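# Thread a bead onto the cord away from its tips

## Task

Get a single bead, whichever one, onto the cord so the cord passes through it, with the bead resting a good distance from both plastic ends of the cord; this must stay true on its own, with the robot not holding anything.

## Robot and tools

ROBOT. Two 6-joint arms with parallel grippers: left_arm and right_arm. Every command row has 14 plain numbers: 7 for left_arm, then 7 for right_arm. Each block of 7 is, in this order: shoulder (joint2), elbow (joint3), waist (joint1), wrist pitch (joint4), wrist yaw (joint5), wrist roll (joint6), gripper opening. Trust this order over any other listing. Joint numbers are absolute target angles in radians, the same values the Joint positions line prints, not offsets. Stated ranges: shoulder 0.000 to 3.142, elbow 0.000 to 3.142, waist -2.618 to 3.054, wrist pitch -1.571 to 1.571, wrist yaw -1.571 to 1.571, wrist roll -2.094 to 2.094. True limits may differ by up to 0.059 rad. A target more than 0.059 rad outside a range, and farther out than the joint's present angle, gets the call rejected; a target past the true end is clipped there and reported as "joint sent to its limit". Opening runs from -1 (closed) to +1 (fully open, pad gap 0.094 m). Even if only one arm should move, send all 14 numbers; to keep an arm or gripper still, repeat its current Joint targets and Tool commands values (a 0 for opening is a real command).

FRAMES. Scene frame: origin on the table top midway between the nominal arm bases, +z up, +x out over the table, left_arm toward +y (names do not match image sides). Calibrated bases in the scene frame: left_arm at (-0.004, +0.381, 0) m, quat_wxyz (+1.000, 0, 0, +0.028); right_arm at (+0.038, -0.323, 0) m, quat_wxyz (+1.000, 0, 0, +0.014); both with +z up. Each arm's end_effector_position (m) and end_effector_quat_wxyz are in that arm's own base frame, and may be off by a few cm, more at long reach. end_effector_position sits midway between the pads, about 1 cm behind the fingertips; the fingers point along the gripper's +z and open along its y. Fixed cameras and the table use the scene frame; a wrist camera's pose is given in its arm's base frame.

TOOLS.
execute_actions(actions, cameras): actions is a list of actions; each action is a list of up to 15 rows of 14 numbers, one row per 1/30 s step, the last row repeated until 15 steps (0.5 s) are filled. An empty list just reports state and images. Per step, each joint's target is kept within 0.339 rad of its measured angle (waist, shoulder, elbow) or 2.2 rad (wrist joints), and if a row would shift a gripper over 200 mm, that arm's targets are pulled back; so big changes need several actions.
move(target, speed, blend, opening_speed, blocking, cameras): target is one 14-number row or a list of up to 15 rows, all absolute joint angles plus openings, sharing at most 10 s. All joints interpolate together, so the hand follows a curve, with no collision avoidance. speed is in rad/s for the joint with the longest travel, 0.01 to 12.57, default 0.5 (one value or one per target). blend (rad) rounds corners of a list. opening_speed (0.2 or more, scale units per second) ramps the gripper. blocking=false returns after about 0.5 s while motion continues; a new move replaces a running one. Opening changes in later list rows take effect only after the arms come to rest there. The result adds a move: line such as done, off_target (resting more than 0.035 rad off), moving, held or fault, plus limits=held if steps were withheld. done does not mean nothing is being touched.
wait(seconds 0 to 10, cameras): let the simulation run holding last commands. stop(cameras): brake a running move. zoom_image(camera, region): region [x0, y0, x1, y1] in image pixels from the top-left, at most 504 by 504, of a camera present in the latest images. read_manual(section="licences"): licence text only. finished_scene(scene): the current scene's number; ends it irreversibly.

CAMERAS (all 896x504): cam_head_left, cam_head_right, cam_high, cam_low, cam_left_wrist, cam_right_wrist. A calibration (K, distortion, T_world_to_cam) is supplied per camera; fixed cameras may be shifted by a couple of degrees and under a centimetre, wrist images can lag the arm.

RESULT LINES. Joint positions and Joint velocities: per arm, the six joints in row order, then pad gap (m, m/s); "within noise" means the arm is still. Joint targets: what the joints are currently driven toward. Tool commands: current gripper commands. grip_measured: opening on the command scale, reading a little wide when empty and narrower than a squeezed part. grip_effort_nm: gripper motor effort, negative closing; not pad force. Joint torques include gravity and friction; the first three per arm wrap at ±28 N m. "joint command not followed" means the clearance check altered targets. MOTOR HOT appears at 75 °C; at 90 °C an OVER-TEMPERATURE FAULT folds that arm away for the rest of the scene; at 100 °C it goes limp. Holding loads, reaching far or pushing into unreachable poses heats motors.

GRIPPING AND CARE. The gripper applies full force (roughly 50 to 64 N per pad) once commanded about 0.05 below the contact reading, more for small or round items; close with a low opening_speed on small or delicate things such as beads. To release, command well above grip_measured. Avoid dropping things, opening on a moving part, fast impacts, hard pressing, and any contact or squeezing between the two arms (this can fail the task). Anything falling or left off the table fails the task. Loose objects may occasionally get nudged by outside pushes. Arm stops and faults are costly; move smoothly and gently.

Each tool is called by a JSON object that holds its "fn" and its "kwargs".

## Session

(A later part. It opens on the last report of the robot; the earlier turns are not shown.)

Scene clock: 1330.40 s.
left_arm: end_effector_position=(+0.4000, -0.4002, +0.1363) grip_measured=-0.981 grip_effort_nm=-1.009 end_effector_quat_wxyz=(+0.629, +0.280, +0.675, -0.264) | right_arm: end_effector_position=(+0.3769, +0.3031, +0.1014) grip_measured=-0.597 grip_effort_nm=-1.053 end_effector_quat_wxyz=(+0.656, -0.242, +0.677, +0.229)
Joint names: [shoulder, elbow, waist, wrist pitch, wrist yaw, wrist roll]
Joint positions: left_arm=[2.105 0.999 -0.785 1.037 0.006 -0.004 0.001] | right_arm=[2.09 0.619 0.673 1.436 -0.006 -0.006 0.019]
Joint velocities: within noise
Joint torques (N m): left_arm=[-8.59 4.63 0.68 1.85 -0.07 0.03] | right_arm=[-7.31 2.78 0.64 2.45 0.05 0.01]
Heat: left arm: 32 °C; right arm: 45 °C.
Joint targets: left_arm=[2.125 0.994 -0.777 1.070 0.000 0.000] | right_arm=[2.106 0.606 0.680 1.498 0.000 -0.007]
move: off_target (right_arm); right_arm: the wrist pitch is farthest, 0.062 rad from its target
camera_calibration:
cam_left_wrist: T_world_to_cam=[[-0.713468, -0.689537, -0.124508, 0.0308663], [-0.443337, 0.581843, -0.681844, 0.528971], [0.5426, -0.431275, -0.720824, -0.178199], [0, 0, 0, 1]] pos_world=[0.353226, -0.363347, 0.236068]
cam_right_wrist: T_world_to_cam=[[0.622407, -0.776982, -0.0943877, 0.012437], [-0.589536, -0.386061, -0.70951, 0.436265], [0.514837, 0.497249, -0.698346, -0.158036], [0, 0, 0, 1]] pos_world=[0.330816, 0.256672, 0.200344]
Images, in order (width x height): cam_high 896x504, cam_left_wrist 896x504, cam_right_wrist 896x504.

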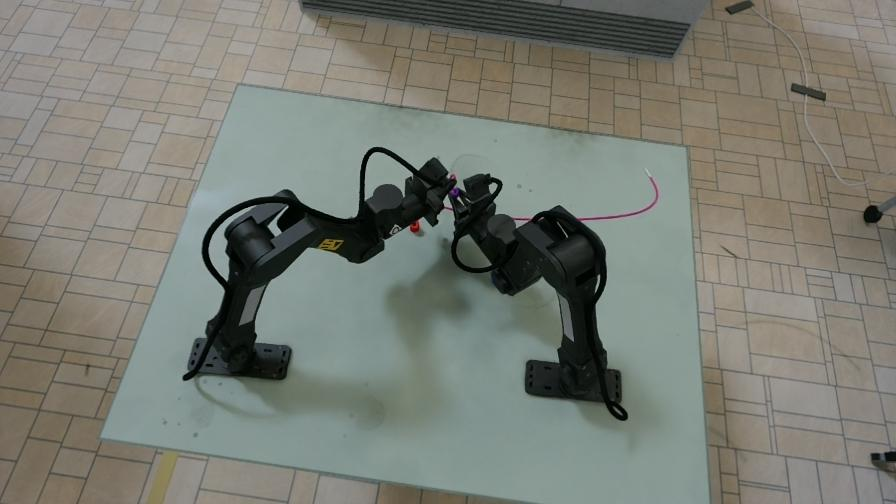

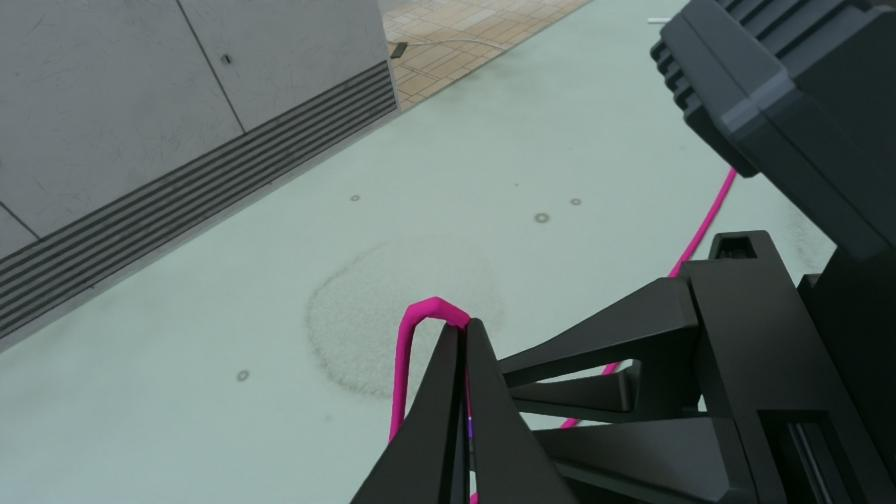

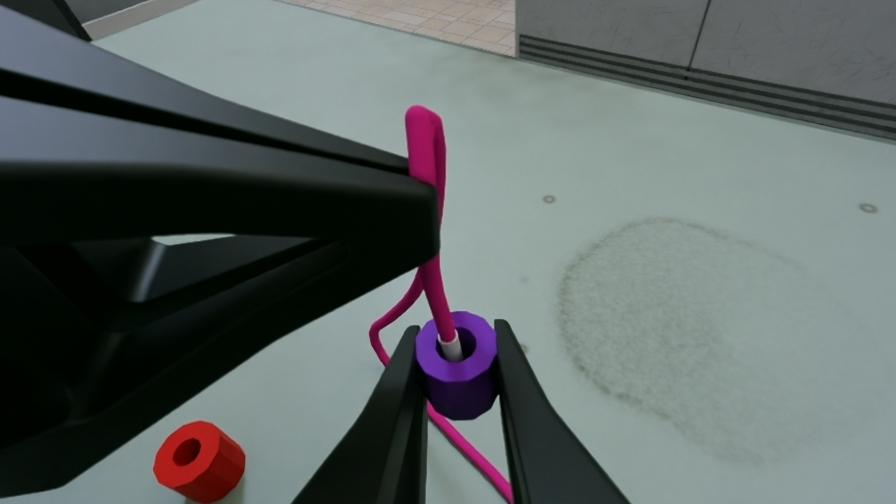

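{"fn": "move", "kwargs": {"target": [2.187, 0.983, -0.777, 1.142, 0.0, 0.0, -1.0, 2.106, 0.606, 0.68, 1.498, 0.0, -0.007, -0.62], "speed": 0.1, "cameras": ["cam_right_wrist", "cam_high", "cam_left_wrist", "cam_low"]}}

{"fn": "zoom_image", "kwargs": {"camera": "cam_right_wrist", "region": [340, 200, 560, 460]}}

{"fn": "zoom_image", "kwargs": {"camera": "cam_low", "region": [240, 150, 440, 330]}}

Scene clock: 1356.30 s.
left_arm: end_effector_position=(+0.3994, -0.3996, +0.1153) grip_measured=-0.981 grip_effort_nm=-1.013 end_effector_quat_wxyz=(+0.628, +0.281, +0.676, -0.264) | right_arm: end_effector_position=(+0.3769, +0.3031, +0.1014) grip_measured=-0.597 grip_effort_nm=-1.057 end_effector_quat_wxyz=(+0.656, -0.242, +0.677, +0.229)
Joint names: [shoulder, elbow, waist, wrist pitch, wrist yaw, wrist roll]
Joint positions: left_arm=[2.167 0.987 -0.785 1.107 0.006 -0.004 0.001] | right_arm=[2.09 0.619 0.673 1.436 -0.006 -0.006 0.019]
Joint velocities: within noise
Joint torques (N m): left_arm=[-8.77 4.33 0.69 1.87 -0.07 0.02] | right_arm=[-7.25 2.78 0.61 2.42 0.05 0.02]
Heat: left arm: 34 °C; right arm: 46 °C.
Joint targets: left_arm=[2.187 0.983 -0.777 1.142 0.000 0.000] | right_arm=[2.106 0.606 0.680 1.498 0.000 -0.007]
move: off_target (right_arm); right_arm: the wrist pitch is farthest, 0.062 rad from its target
camera_calibration:
cam_left_wrist: T_world_to_cam=[[-0.713735, -0.689262, -0.124499, 0.0284488], [-0.445005, 0.58351, -0.679328, 0.515068], [0.540882, -0.429458, -0.723196, -0.191197], [0, 0, 0, 1]] pos_world=[0.352927, -0.363049, 0.215169]
cam_right_wrist: T_world_to_cam=[[0.622407, -0.776982, -0.0943877, 0.012437], [-0.589536, -0.386061, -0.70951, 0.436265], [0.514837, 0.497249, -0.698346, -0.158036], [0, 0, 0, 1]] pos_world=[0.330816, 0.256672, 0.200344]
Images, in order (width x height): cam_high 896x504, cam_low 896x504, cam_left_wrist 896x504, cam_right_wrist 896x504.

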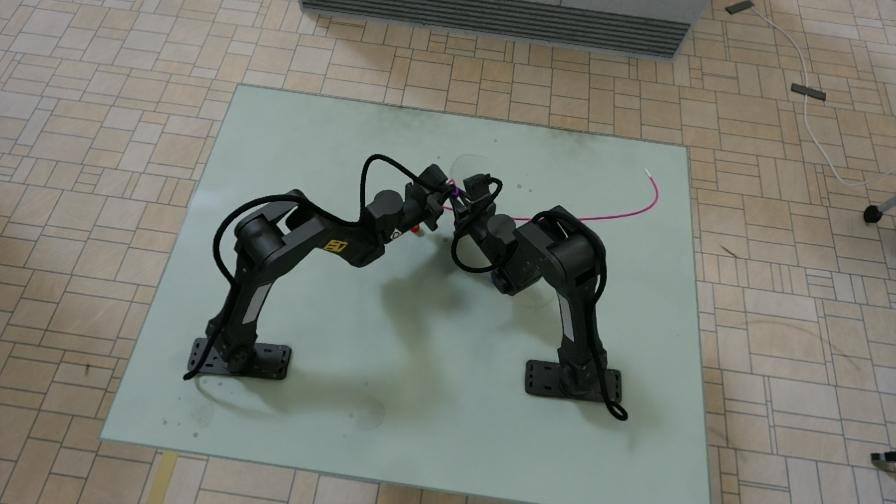

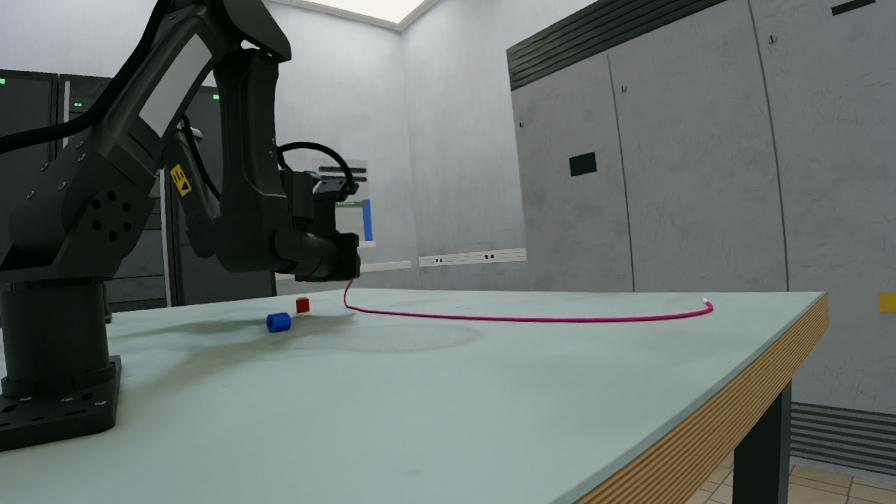

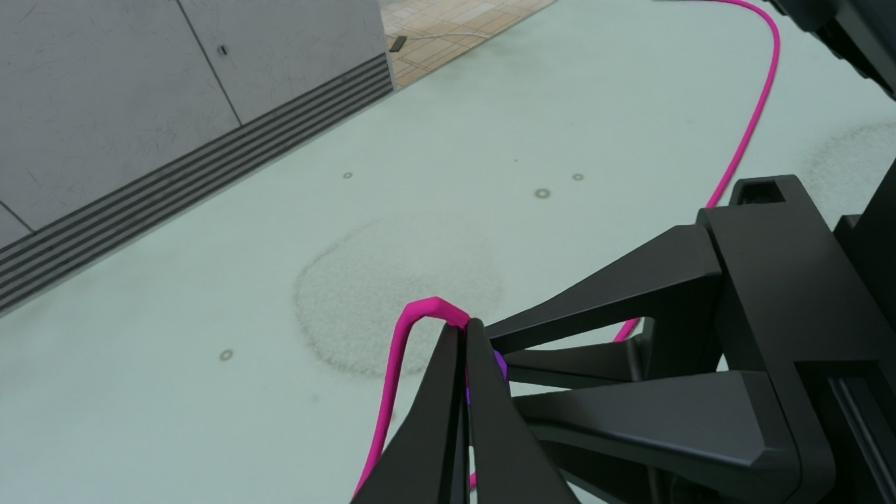

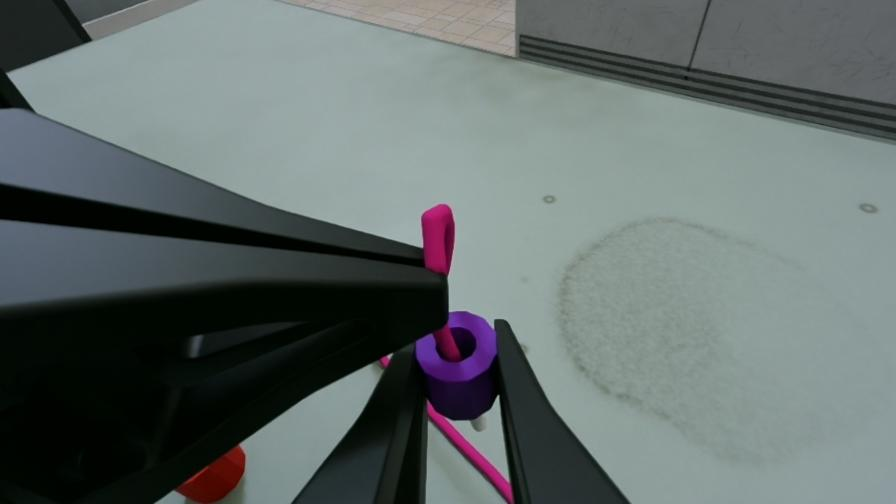

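Scaled by 1.938 from the camera's 896x504 image, which has a finer 1280x720 frame.

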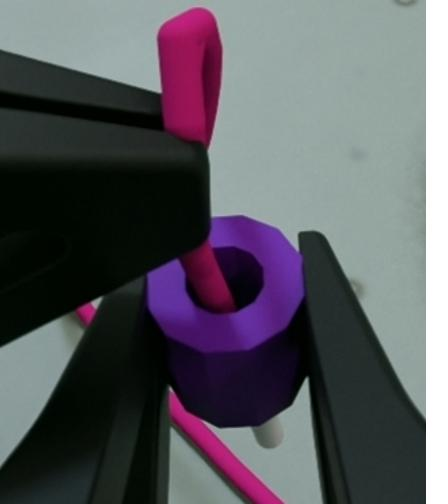

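Scaled by 2.520 from the camera's 896x504 image, which has a finer 1280x720 frame.

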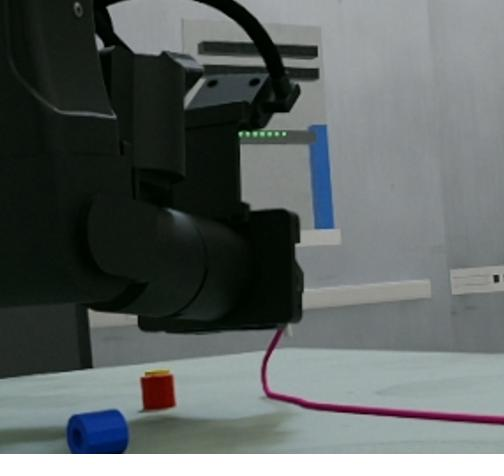

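{"fn": "move", "kwargs": {"target": [2.339, 0.988, -0.777, 1.288, 0.0, 0.0, -1.0, 2.137, 0.671, 0.68, 1.291, 0.0, -0.007, -0.62], "speed": 0.1}}

{"fn": "zoom_image", "kwargs": {"camera": "cam_right_wrist", "region": [340, 200, 560, 460]}}

{"fn": "zoom_image", "kwargs": {"camera": "cam_low", "region": [240, 150, 440, 330]}}

Scene clock: 1405.63 s.
left_arm: end_effector_position=(+0.3985, -0.3987, +0.0684) grip_measured=-0.981 grip_effort_nm=-1.004 end_effector_quat_wxyz=(+0.624, +0.282, +0.680, -0.262) | right_arm: end_effector_position=(+0.3778, +0.3036, +0.0591) grip_measured=-0.597 grip_effort_nm=-1.057 end_effector_quat_wxyz=(+0.602, -0.258, +0.726, +0.210)
Joint names: [shoulder, elbow, waist, wrist pitch, wrist yaw, wrist roll]
Joint positions: left_arm=[2.316 0.987 -0.785 1.245 0.006 -0.004 0.001] | right_arm=[2.119 0.643 0.673 1.287 -0.005 -0.007 0.019]
Joint velocities: within noise
Joint torques (N m): left_arm=[-8.91 4.07 0.68 1.96 -0.07 0.02] | right_arm=[-7.27 5.94 0.61 1.83 0.02 0.01]
Heat: left arm: 34 °C; right arm: 47 °C.
Joint targets: left_arm=[2.339 0.988 -0.777 1.288 0.000 0.000] | right_arm=[2.137 0.671 0.680 1.291 0.000 -0.007]
move: off_target (left_arm); left_arm: the wrist pitch is farthest, 0.043 rad from its target
camera_calibration:
cam_left_wrist: T_world_to_cam=[[-0.714674, -0.688322, -0.124317, 0.0232655], [-0.450055, 0.588579, -0.671584, 0.485857], [0.535436, -0.424014, -0.730425, -0.219342], [0, 0, 0, 1]] pos_world=[0.352733, -0.362955, 0.168973]
cam_right_wrist: T_world_to_cam=[[0.610551, -0.786483, -0.0931288, 0.0155467], [-0.668346, -0.448578, -0.593374, 0.448853], [0.424902, 0.424527, -0.799522, -0.126312], [0, 0, 0, 1]] pos_world=[0.344167, 0.267196, 0.166796]

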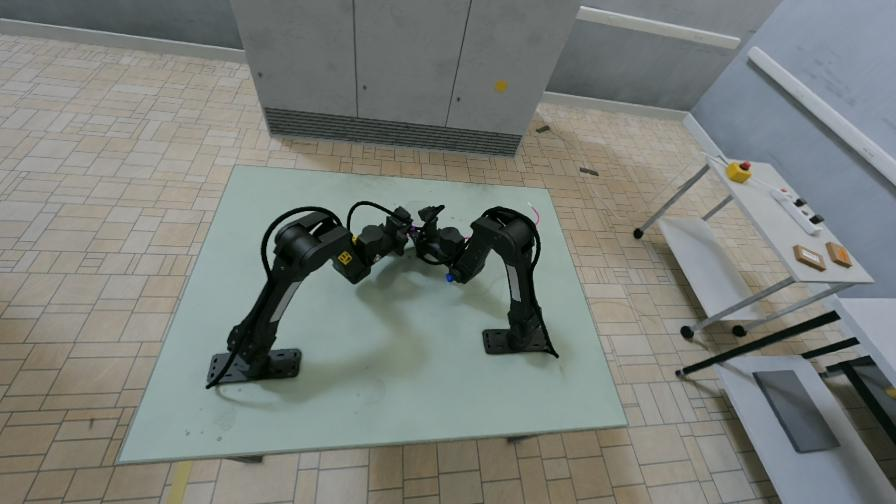

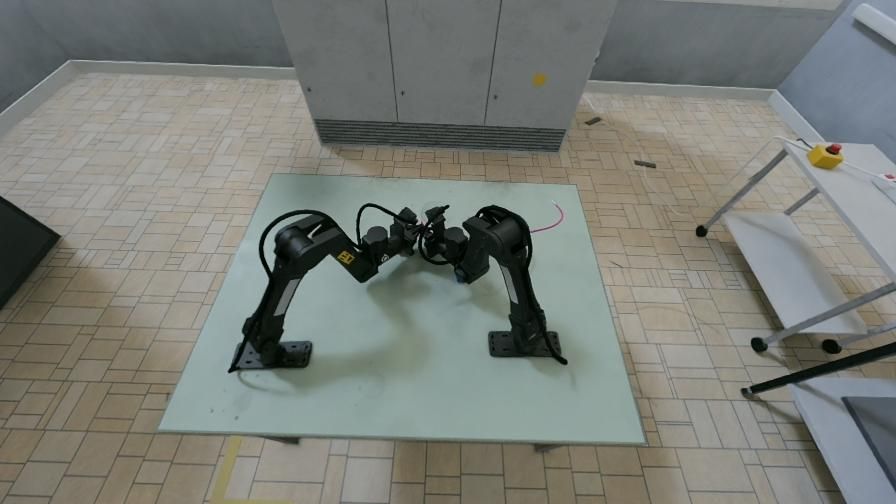

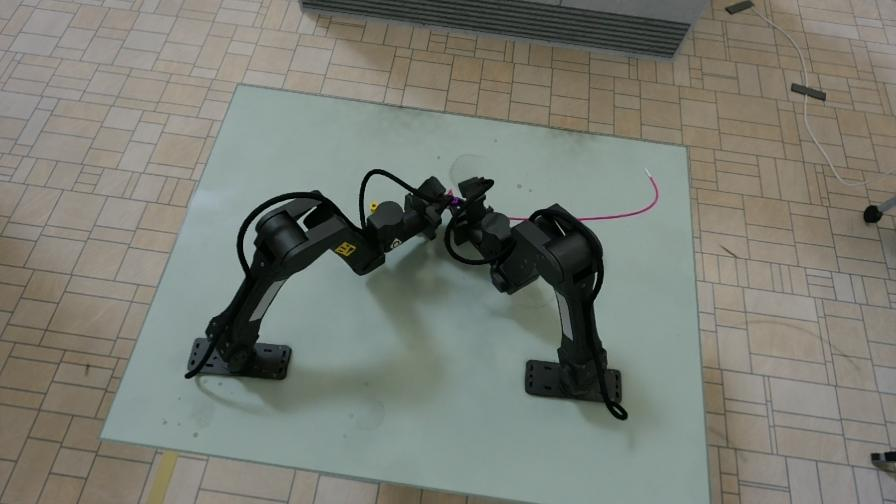

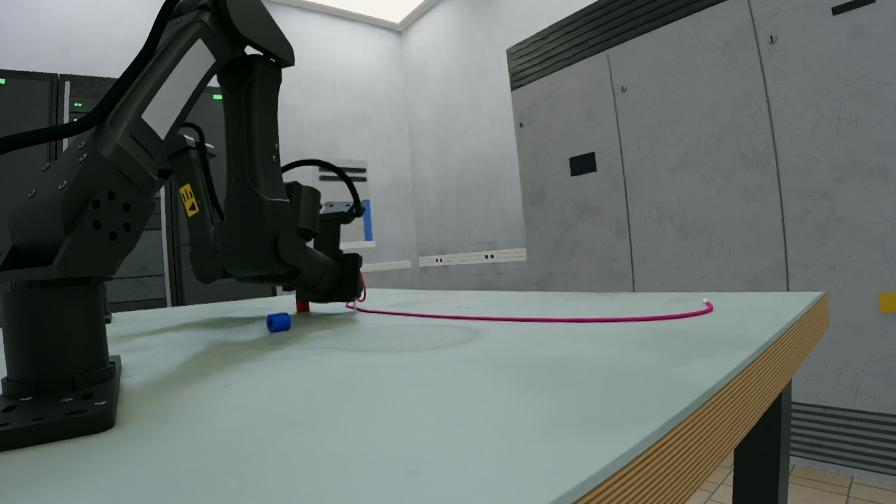

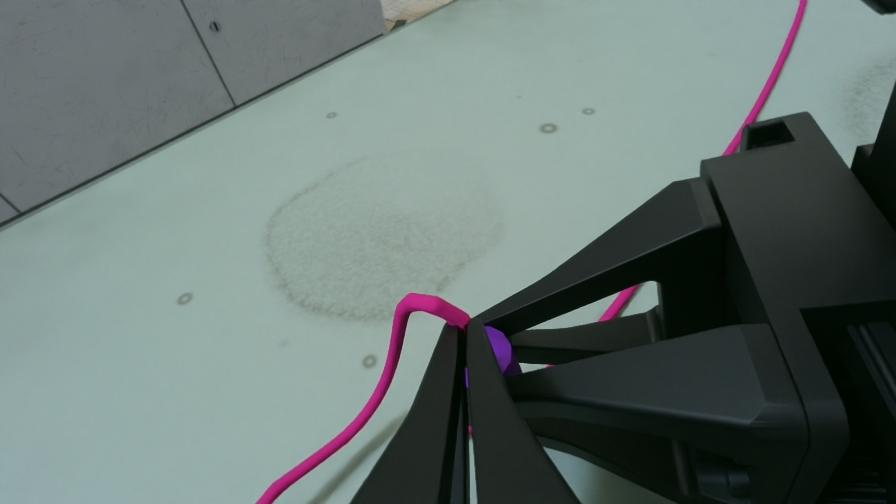

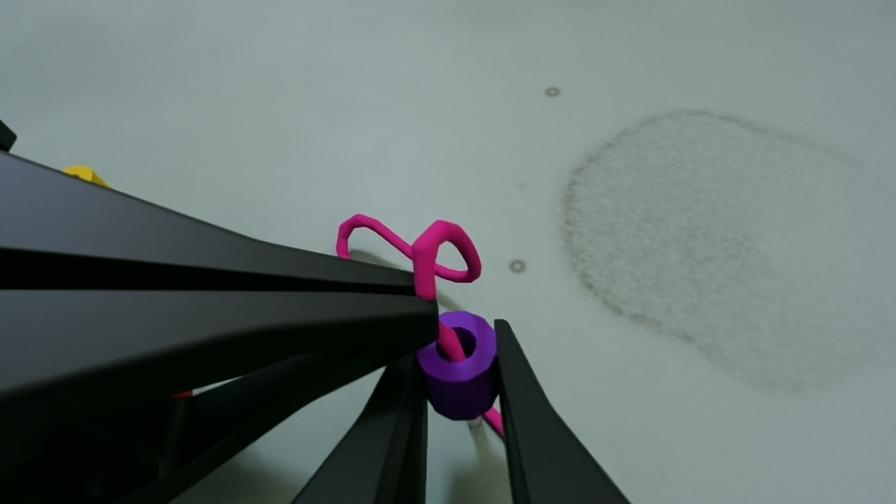

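Scaled by 1.938 from the camera's 896x504 image, which has a finer 1280x720 frame.

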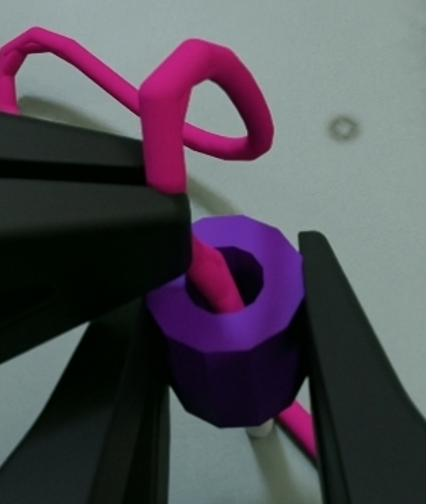

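Scaled by 2.520 from the camera's 896x504 image, which has a finer 1280x720 frame.

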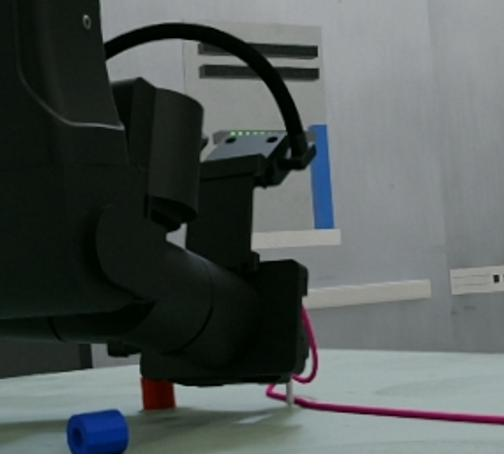

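{"fn": "move", "kwargs": {"target": [2.339, 0.988, -0.777, 1.288, 0.0, 0.0, -0.78, 2.137, 0.671, 0.68, 1.291, 0.0, -0.007, -0.62], "speed": 0.1, "opening_speed": 0.3, "cameras": ["cam_right_wrist", "cam_low", "cam_left_wrist"]}}

{"fn": "zoom_image", "kwargs": {"camera": "cam_low", "region": [240, 150, 440, 330]}}

Scene clock: 1416.83 s.
left_arm: end_effector_position=(+0.3985, -0.3987, +0.0689) grip_measured=-0.782 grip_effort_nm=0.110 end_effector_quat_wxyz=(+0.625, +0.282, +0.679, -0.263) | right_arm: end_effector_position=(+0.3777, +0.3034, +0.0577) grip_measured=-0.597 grip_effort_nm=-1.057 end_effector_quat_wxyz=(+0.600, -0.259, +0.728, +0.209)
Joint names: [shoulder, elbow, waist, wrist pitch, wrist yaw, wrist roll]
Joint positions: left_arm=[2.316 0.987 -0.785 1.247 0.006 -0.004 0.01] | right_arm=[2.119 0.643 0.673 1.281 -0.004 -0.007 0.019]
Joint velocities: within noise
Joint torques (N m): left_arm=[-8.9 4.08 0.68 1.93 -0.07 0.02] | right_arm=[-7.34 5.93 0.59 1.89 0.04 0.01]
Heat: left arm: 34 °C; right arm: 43 °C.
Joint targets: left_arm=[2.339 0.988 -0.777 1.288 0.000 0.000] | right_arm=[2.137 0.671 0.680 1.291 0.000 -0.007]
move: off_target (left_arm); left_arm: the wrist pitch is farthest, 0.041 rad from its target
camera_calibration:
cam_left_wrist: T_world_to_cam=[[-0.714544, -0.68846, -0.124299, 0.0232139], [-0.449163, 0.587683, -0.672965, 0.485614], [0.536358, -0.425033, -0.729156, -0.219863], [0, 0, 0, 1]] pos_world=[0.352632, -0.362854, 0.169373]
cam_right_wrist: T_world_to_cam=[[0.609504, -0.787325, -0.0928658, 0.0159038], [-0.671266, -0.450205, -0.588826, 0.449261], [0.421789, 0.42123, -0.802907, -0.124923], [0, 0, 0, 1]] pos_world=[0.344572, 0.267403, 0.165712]
Images, in order (width x height): cam_low 896x504, cam_left_wrist 896x504, cam_right_wrist 896x504.

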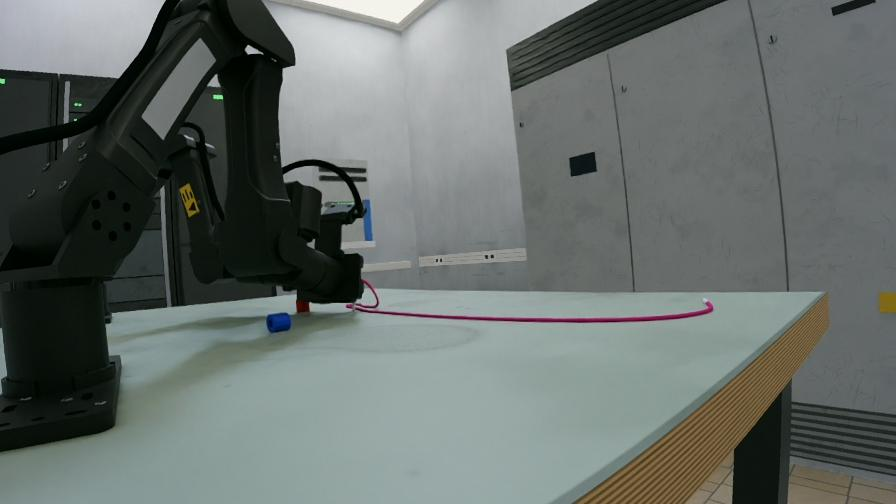

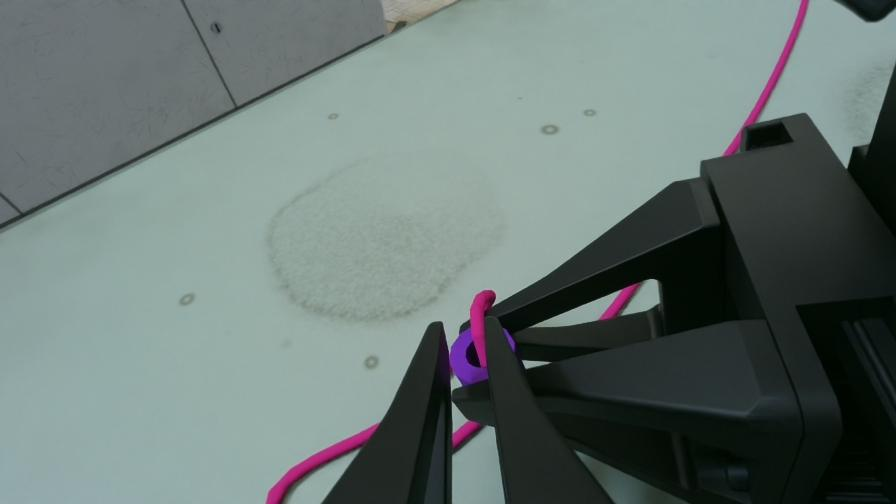

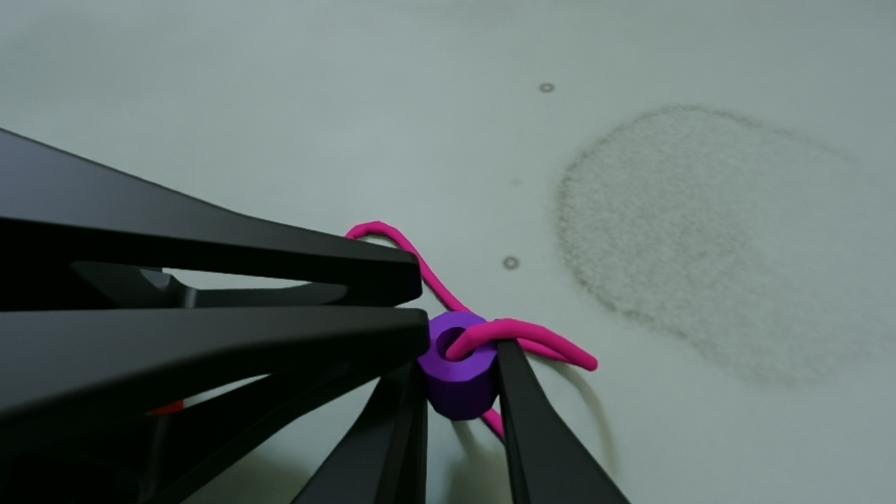

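Scaled by 2.520 from the camera's 896x504 image, which has a finer 1280x720 frame.

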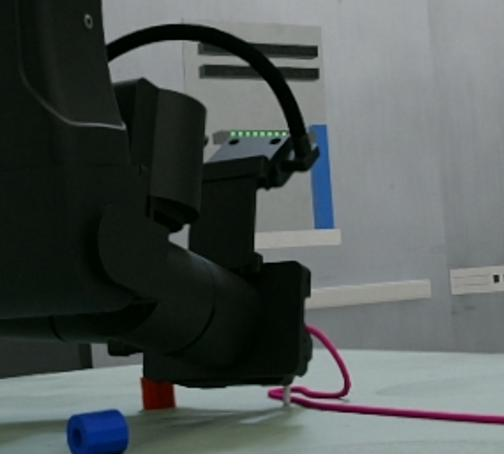

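{"fn": "move", "kwargs": {"target": [[2.147, 0.61, -0.777, 1.51, 0.0, 0.0, -0.78, 2.137, 0.671, 0.68, 1.291, 0.0, -0.007, -0.62], [2.147, 0.61, -0.60, 1.51, 0.0, 0.0, -0.78, 1.918, 0.62, 0.68, 1.39, 0.0, -0.007, -0.62]], "speed": [0.2, 0.1], "cameras": ["cam_right_wrist", "cam_low", "cam_left_wrist", "cam_high"]}}

{"fn": "zoom_image", "kwargs": {"camera": "cam_low", "region": [240, 150, 440, 330]}}

Scene clock: 1482.37 s.
left_arm: end_effector_position=(+0.3930, -0.2731, +0.0555) grip_measured=-0.782 grip_effort_nm=0.100 end_effector_quat_wxyz=(+0.628, +0.225, +0.718, -0.200) | right_arm: end_effector_position=(+0.3795, +0.3047, +0.1469) grip_measured=-0.597 grip_effort_nm=-1.057 end_effector_quat_wxyz=(+0.676, -0.234, +0.658, +0.235)
Joint names: [shoulder, elbow, waist, wrist pitch, wrist yaw, wrist roll]
Joint positions: left_arm=[2.191 0.615 -0.608 1.445 0.003 -0.004 0.01] | right_arm=[1.955 0.636 0.673 1.342 -0.003 -0.007 0.019]
Joint velocities: within noise
Joint torques (N m): left_arm=[-12.52 2.51 0.65 2.15 -0.06 0.02] | right_arm=[-11.08 3.38 0.54 2.26 0.01 0.01]
Heat: left arm: 35 °C; right arm: 41 °C.
Joint targets: left_arm=[2.147 0.610 -0.600 1.510 0.000 0.000] | right_arm=[1.918 0.620 0.680 1.390 0.000 -0.007]
move: off_target (left_arm, right_arm); left_arm: the wrist pitch is farthest, 0.065 rad from its target; right_arm: the wrist pitch is farthest, 0.048 rad from its target
camera_calibration:
cam_left_wrist: T_world_to_cam=[[-0.58471, -0.801768, -0.123619, 0.0221518], [-0.573728, 0.516424, -0.635722, 0.427762], [0.573541, -0.300789, -0.761955, -0.152091], [0, 0, 0, 1]] pos_world=[0.345602, -0.248893, 0.158789]
cam_right_wrist: T_world_to_cam=[[0.624896, -0.775051, -0.0938089, 0.0146348], [-0.557195, -0.358596, -0.748961, 0.455833], [0.546844, 0.520293, -0.65594, -0.153834], [0, 0, 0, 1]] pos_world=[0.328966, 0.254842, 0.241868]
Images, in order (width x height): cam_high 896x504, cam_low 896x504, cam_left_wrist 896x504, cam_right_wrist 896x504.

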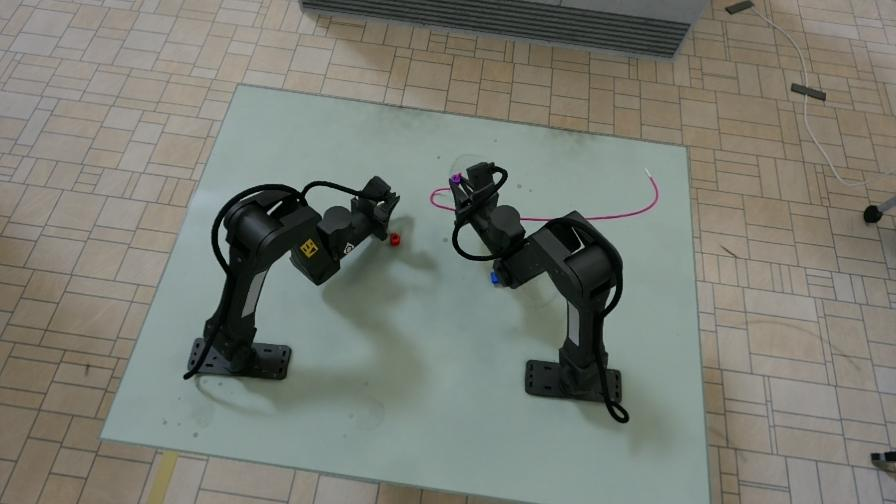

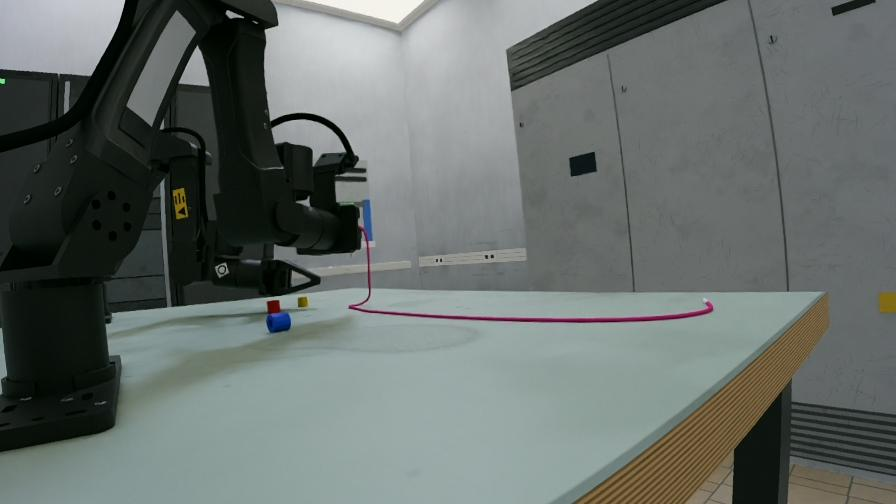

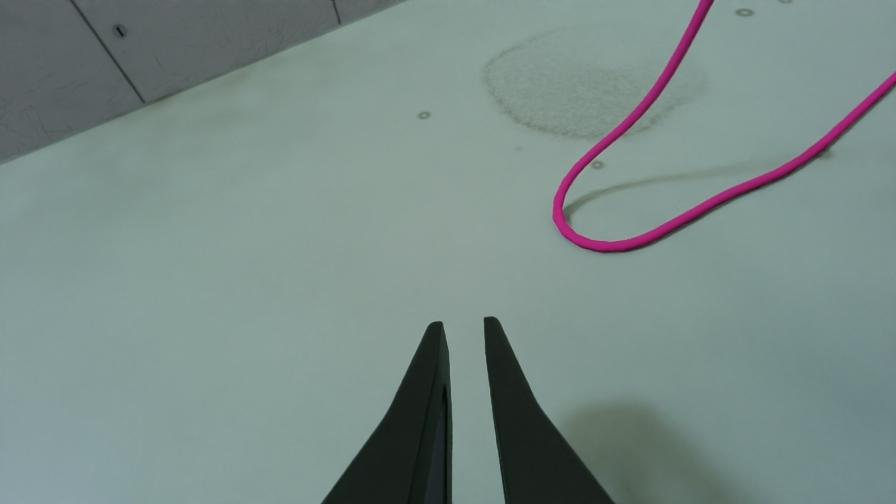

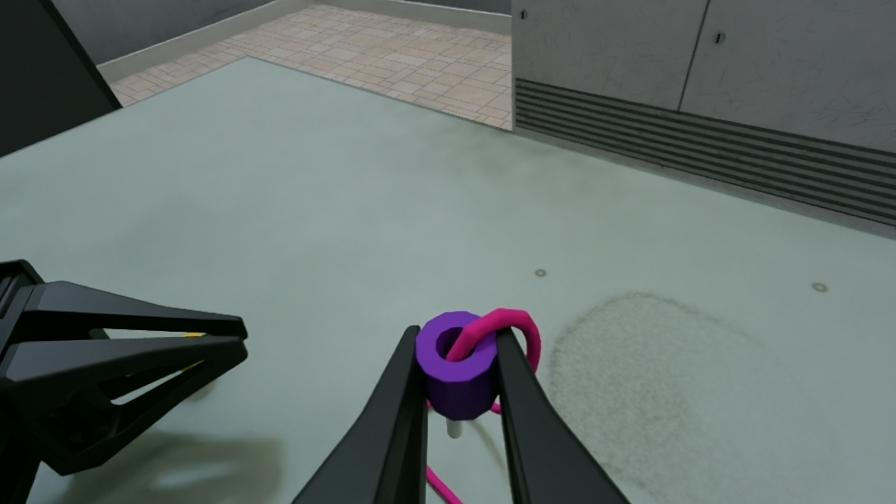

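Scaled by 2.520 from the camera's 896x504 image, which has a finer 1280x720 frame.

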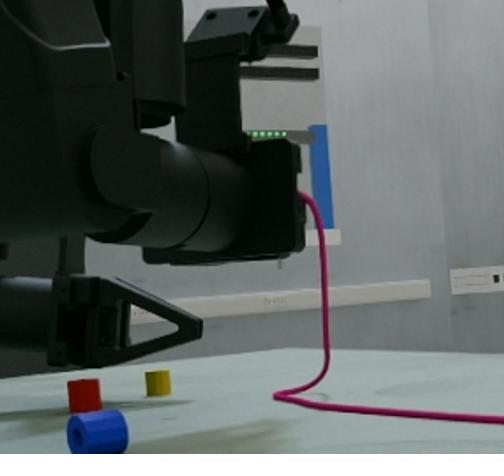

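{"fn": "move", "kwargs": {"target": [[2.110, 0.807, -0.608, 1.39, 0.0, 0.0, -0.5, 1.918, 0.62, 0.68, 1.39, 0.0, -0.007, -0.62], [2.120, 0.807, -0.789, 1.39, 0.0, 0.0, -0.5, 1.918, 0.62, 0.68, 1.39, 0.0, -0.007, -0.62]], "speed": [0.3, 0.2], "cameras": ["cam_right_wrist", "cam_low", "cam_left_wrist", "cam_high"]}}

Scene clock: 1511.27 s.
left_arm: end_effector_position=(+0.3704, -0.3691, +0.1135) grip_measured=-0.502 grip_effort_nm=0.100 end_effector_quat_wxyz=(+0.655, +0.269, +0.651, -0.274) | right_arm: end_effector_position=(+0.3795, +0.3047, +0.1469) grip_measured=-0.597 grip_effort_nm=-1.057 end_effector_quat_wxyz=(+0.676, -0.234, +0.658, +0.235)
Joint names: [shoulder, elbow, waist, wrist pitch, wrist yaw, wrist roll]
Joint positions: left_arm=[2.155 0.789 -0.784 1.374 0.003 -0.004 0.023] | right_arm=[1.955 0.636 0.673 1.342 -0.003 -0.007 0.019]
Joint velocities: within noise
Joint torques (N m): left_arm=[-12.48 5.22 -0.39 1.69 -0.04 0.03] | right_arm=[-11.1 3.41 0.59 2.27 0.03 0]
Heat: left arm: 37 °C; right arm: 45 °C.
Joint targets: left_arm=[2.120 0.807 -0.789 1.390 0.000 0.000] | right_arm=[1.918 0.620 0.680 1.390 0.000 -0.007]
move: off_target (right_arm); right_arm: the wrist pitch is farthest, 0.048 rad from its target
camera_calibration:
cam_left_wrist: T_world_to_cam=[[-0.703876, -0.699225, -0.125074, 0.0212979], [-0.406154, 0.540637, -0.736716, 0.459563], [0.58275, -0.467757, -0.664534, -0.199982], [0, 0, 0, 1]] pos_world=[0.318184, -0.327108, 0.208337]
cam_right_wrist: T_world_to_cam=[[0.624896, -0.775051, -0.0938089, 0.0146348], [-0.557195, -0.358596, -0.748961, 0.455833], [0.546844, 0.520293, -0.65594, -0.153834], [0, 0, 0, 1]] pos_world=[0.328966, 0.254842, 0.241868]
Images, in order (width x height): cam_high 896x504, cam_low 896x504, cam_left_wrist 896x504, cam_right_wrist 896x504.

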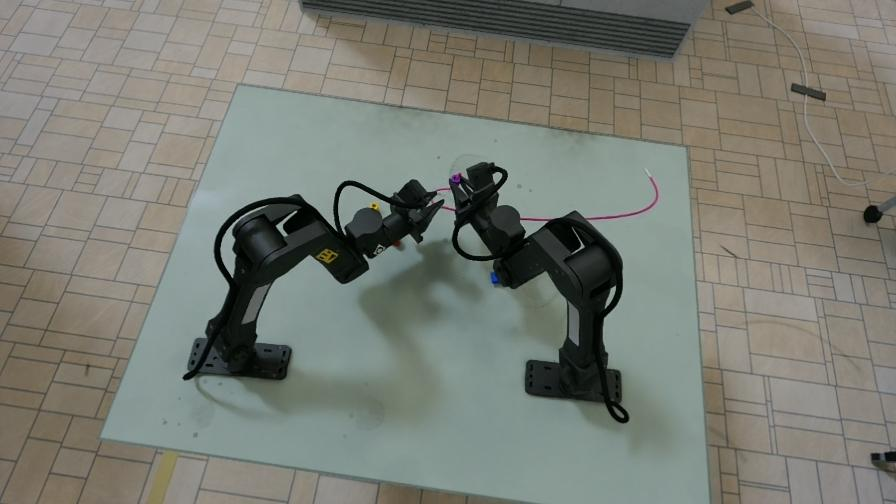

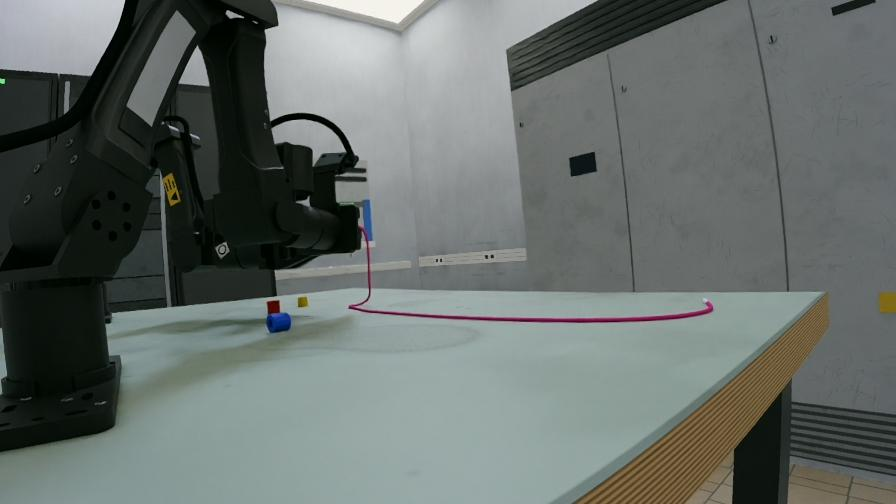

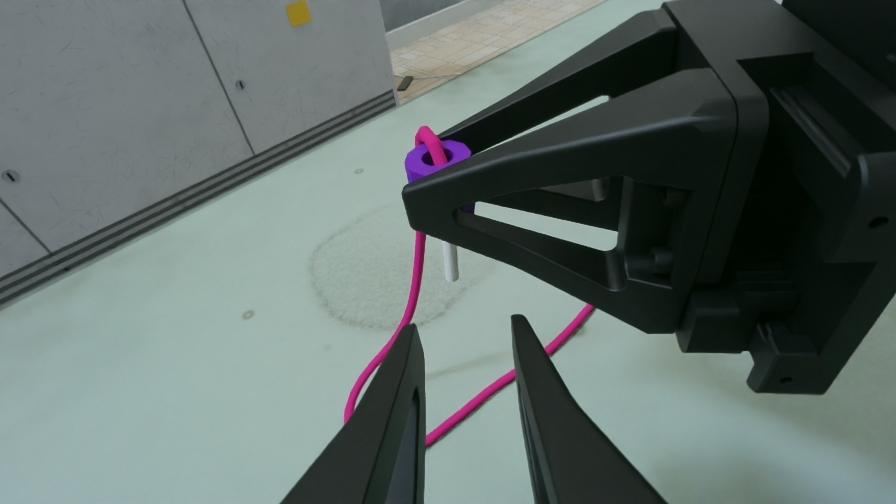

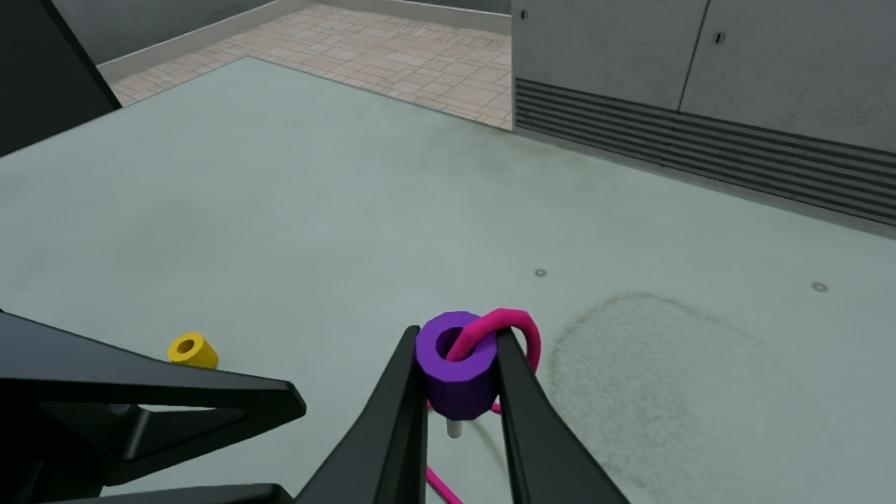

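{"fn": "move", "kwargs": {"target": [2.265, 0.994, -0.769, 1.292, 0.0, 0.0, -0.6, 1.918, 0.62, 0.68, 1.39, 0.0, -0.007, -0.62], "speed": 0.12, "cameras": ["cam_right_wrist", "cam_left_wrist"]}}

Scene clock: 1540.83 s.
left_arm: end_effector_position=(+0.4031, -0.3917, +0.1074) grip_measured=-0.598 grip_effort_nm=-0.081 end_effector_quat_wxyz=(+0.654, +0.265, +0.656, -0.267) | right_arm: end_effector_position=(+0.3815, +0.3021, +0.1475) grip_measured=-0.597 grip_effort_nm=-1.057 end_effector_quat_wxyz=(+0.679, -0.228, +0.660, +0.229)
Joint names: [shoulder, elbow, waist, wrist pitch, wrist yaw, wrist roll]
Joint positions: left_arm=[2.245 0.969 -0.773 1.274 -0.001 -0.004 0.019] | right_arm=[1.955 0.636 0.673 1.345 0.015 -0.008 0.019]
Joint velocities: within noise
Joint torques (N m): left_arm=[-8.9 6.2 0.34 1.72 -0.01 0.03] | right_arm=[-11.08 3.48 0.57 2.25 -0.14 0]
Heat: left arm: 37 °C; right arm: 46 °C.
Joint targets: left_arm=[2.265 0.994 -0.769 1.292 0.000 0.000] | right_arm=[1.918 0.620 0.680 1.390 0.000 -0.007]
move: off_target (right_arm); right_arm: the wrist pitch is farthest, 0.045 rad from its target
camera_calibration:
cam_left_wrist: T_world_to_cam=[[-0.693833, -0.709199, -0.125029, 0.0197455], [-0.420419, 0.539871, -0.729237, 0.48513], [0.584674, -0.453404, -0.672741, -0.227877], [0, 0, 0, 1]] pos_world=[0.350892, -0.351225, 0.202941]
cam_right_wrist: T_world_to_cam=[[0.610813, -0.786327, -0.0927254, 0.0200954], [-0.561605, -0.347716, -0.750795, 0.455221], [0.558128, 0.51067, -0.653995, -0.154863], [0, 0, 0, 1]] pos_world=[0.329814, 0.253173, 0.242361]
Images, in order (width x height): cam_left_wrist 896x504, cam_right_wrist 896x504.

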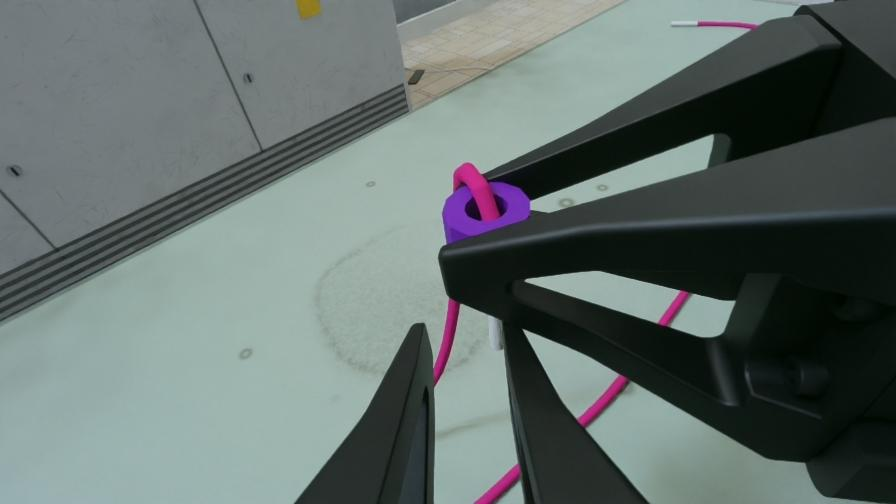

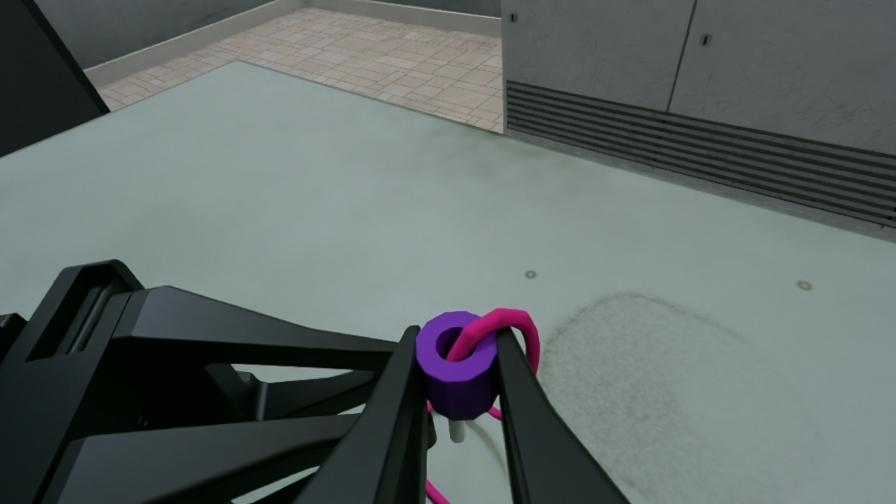

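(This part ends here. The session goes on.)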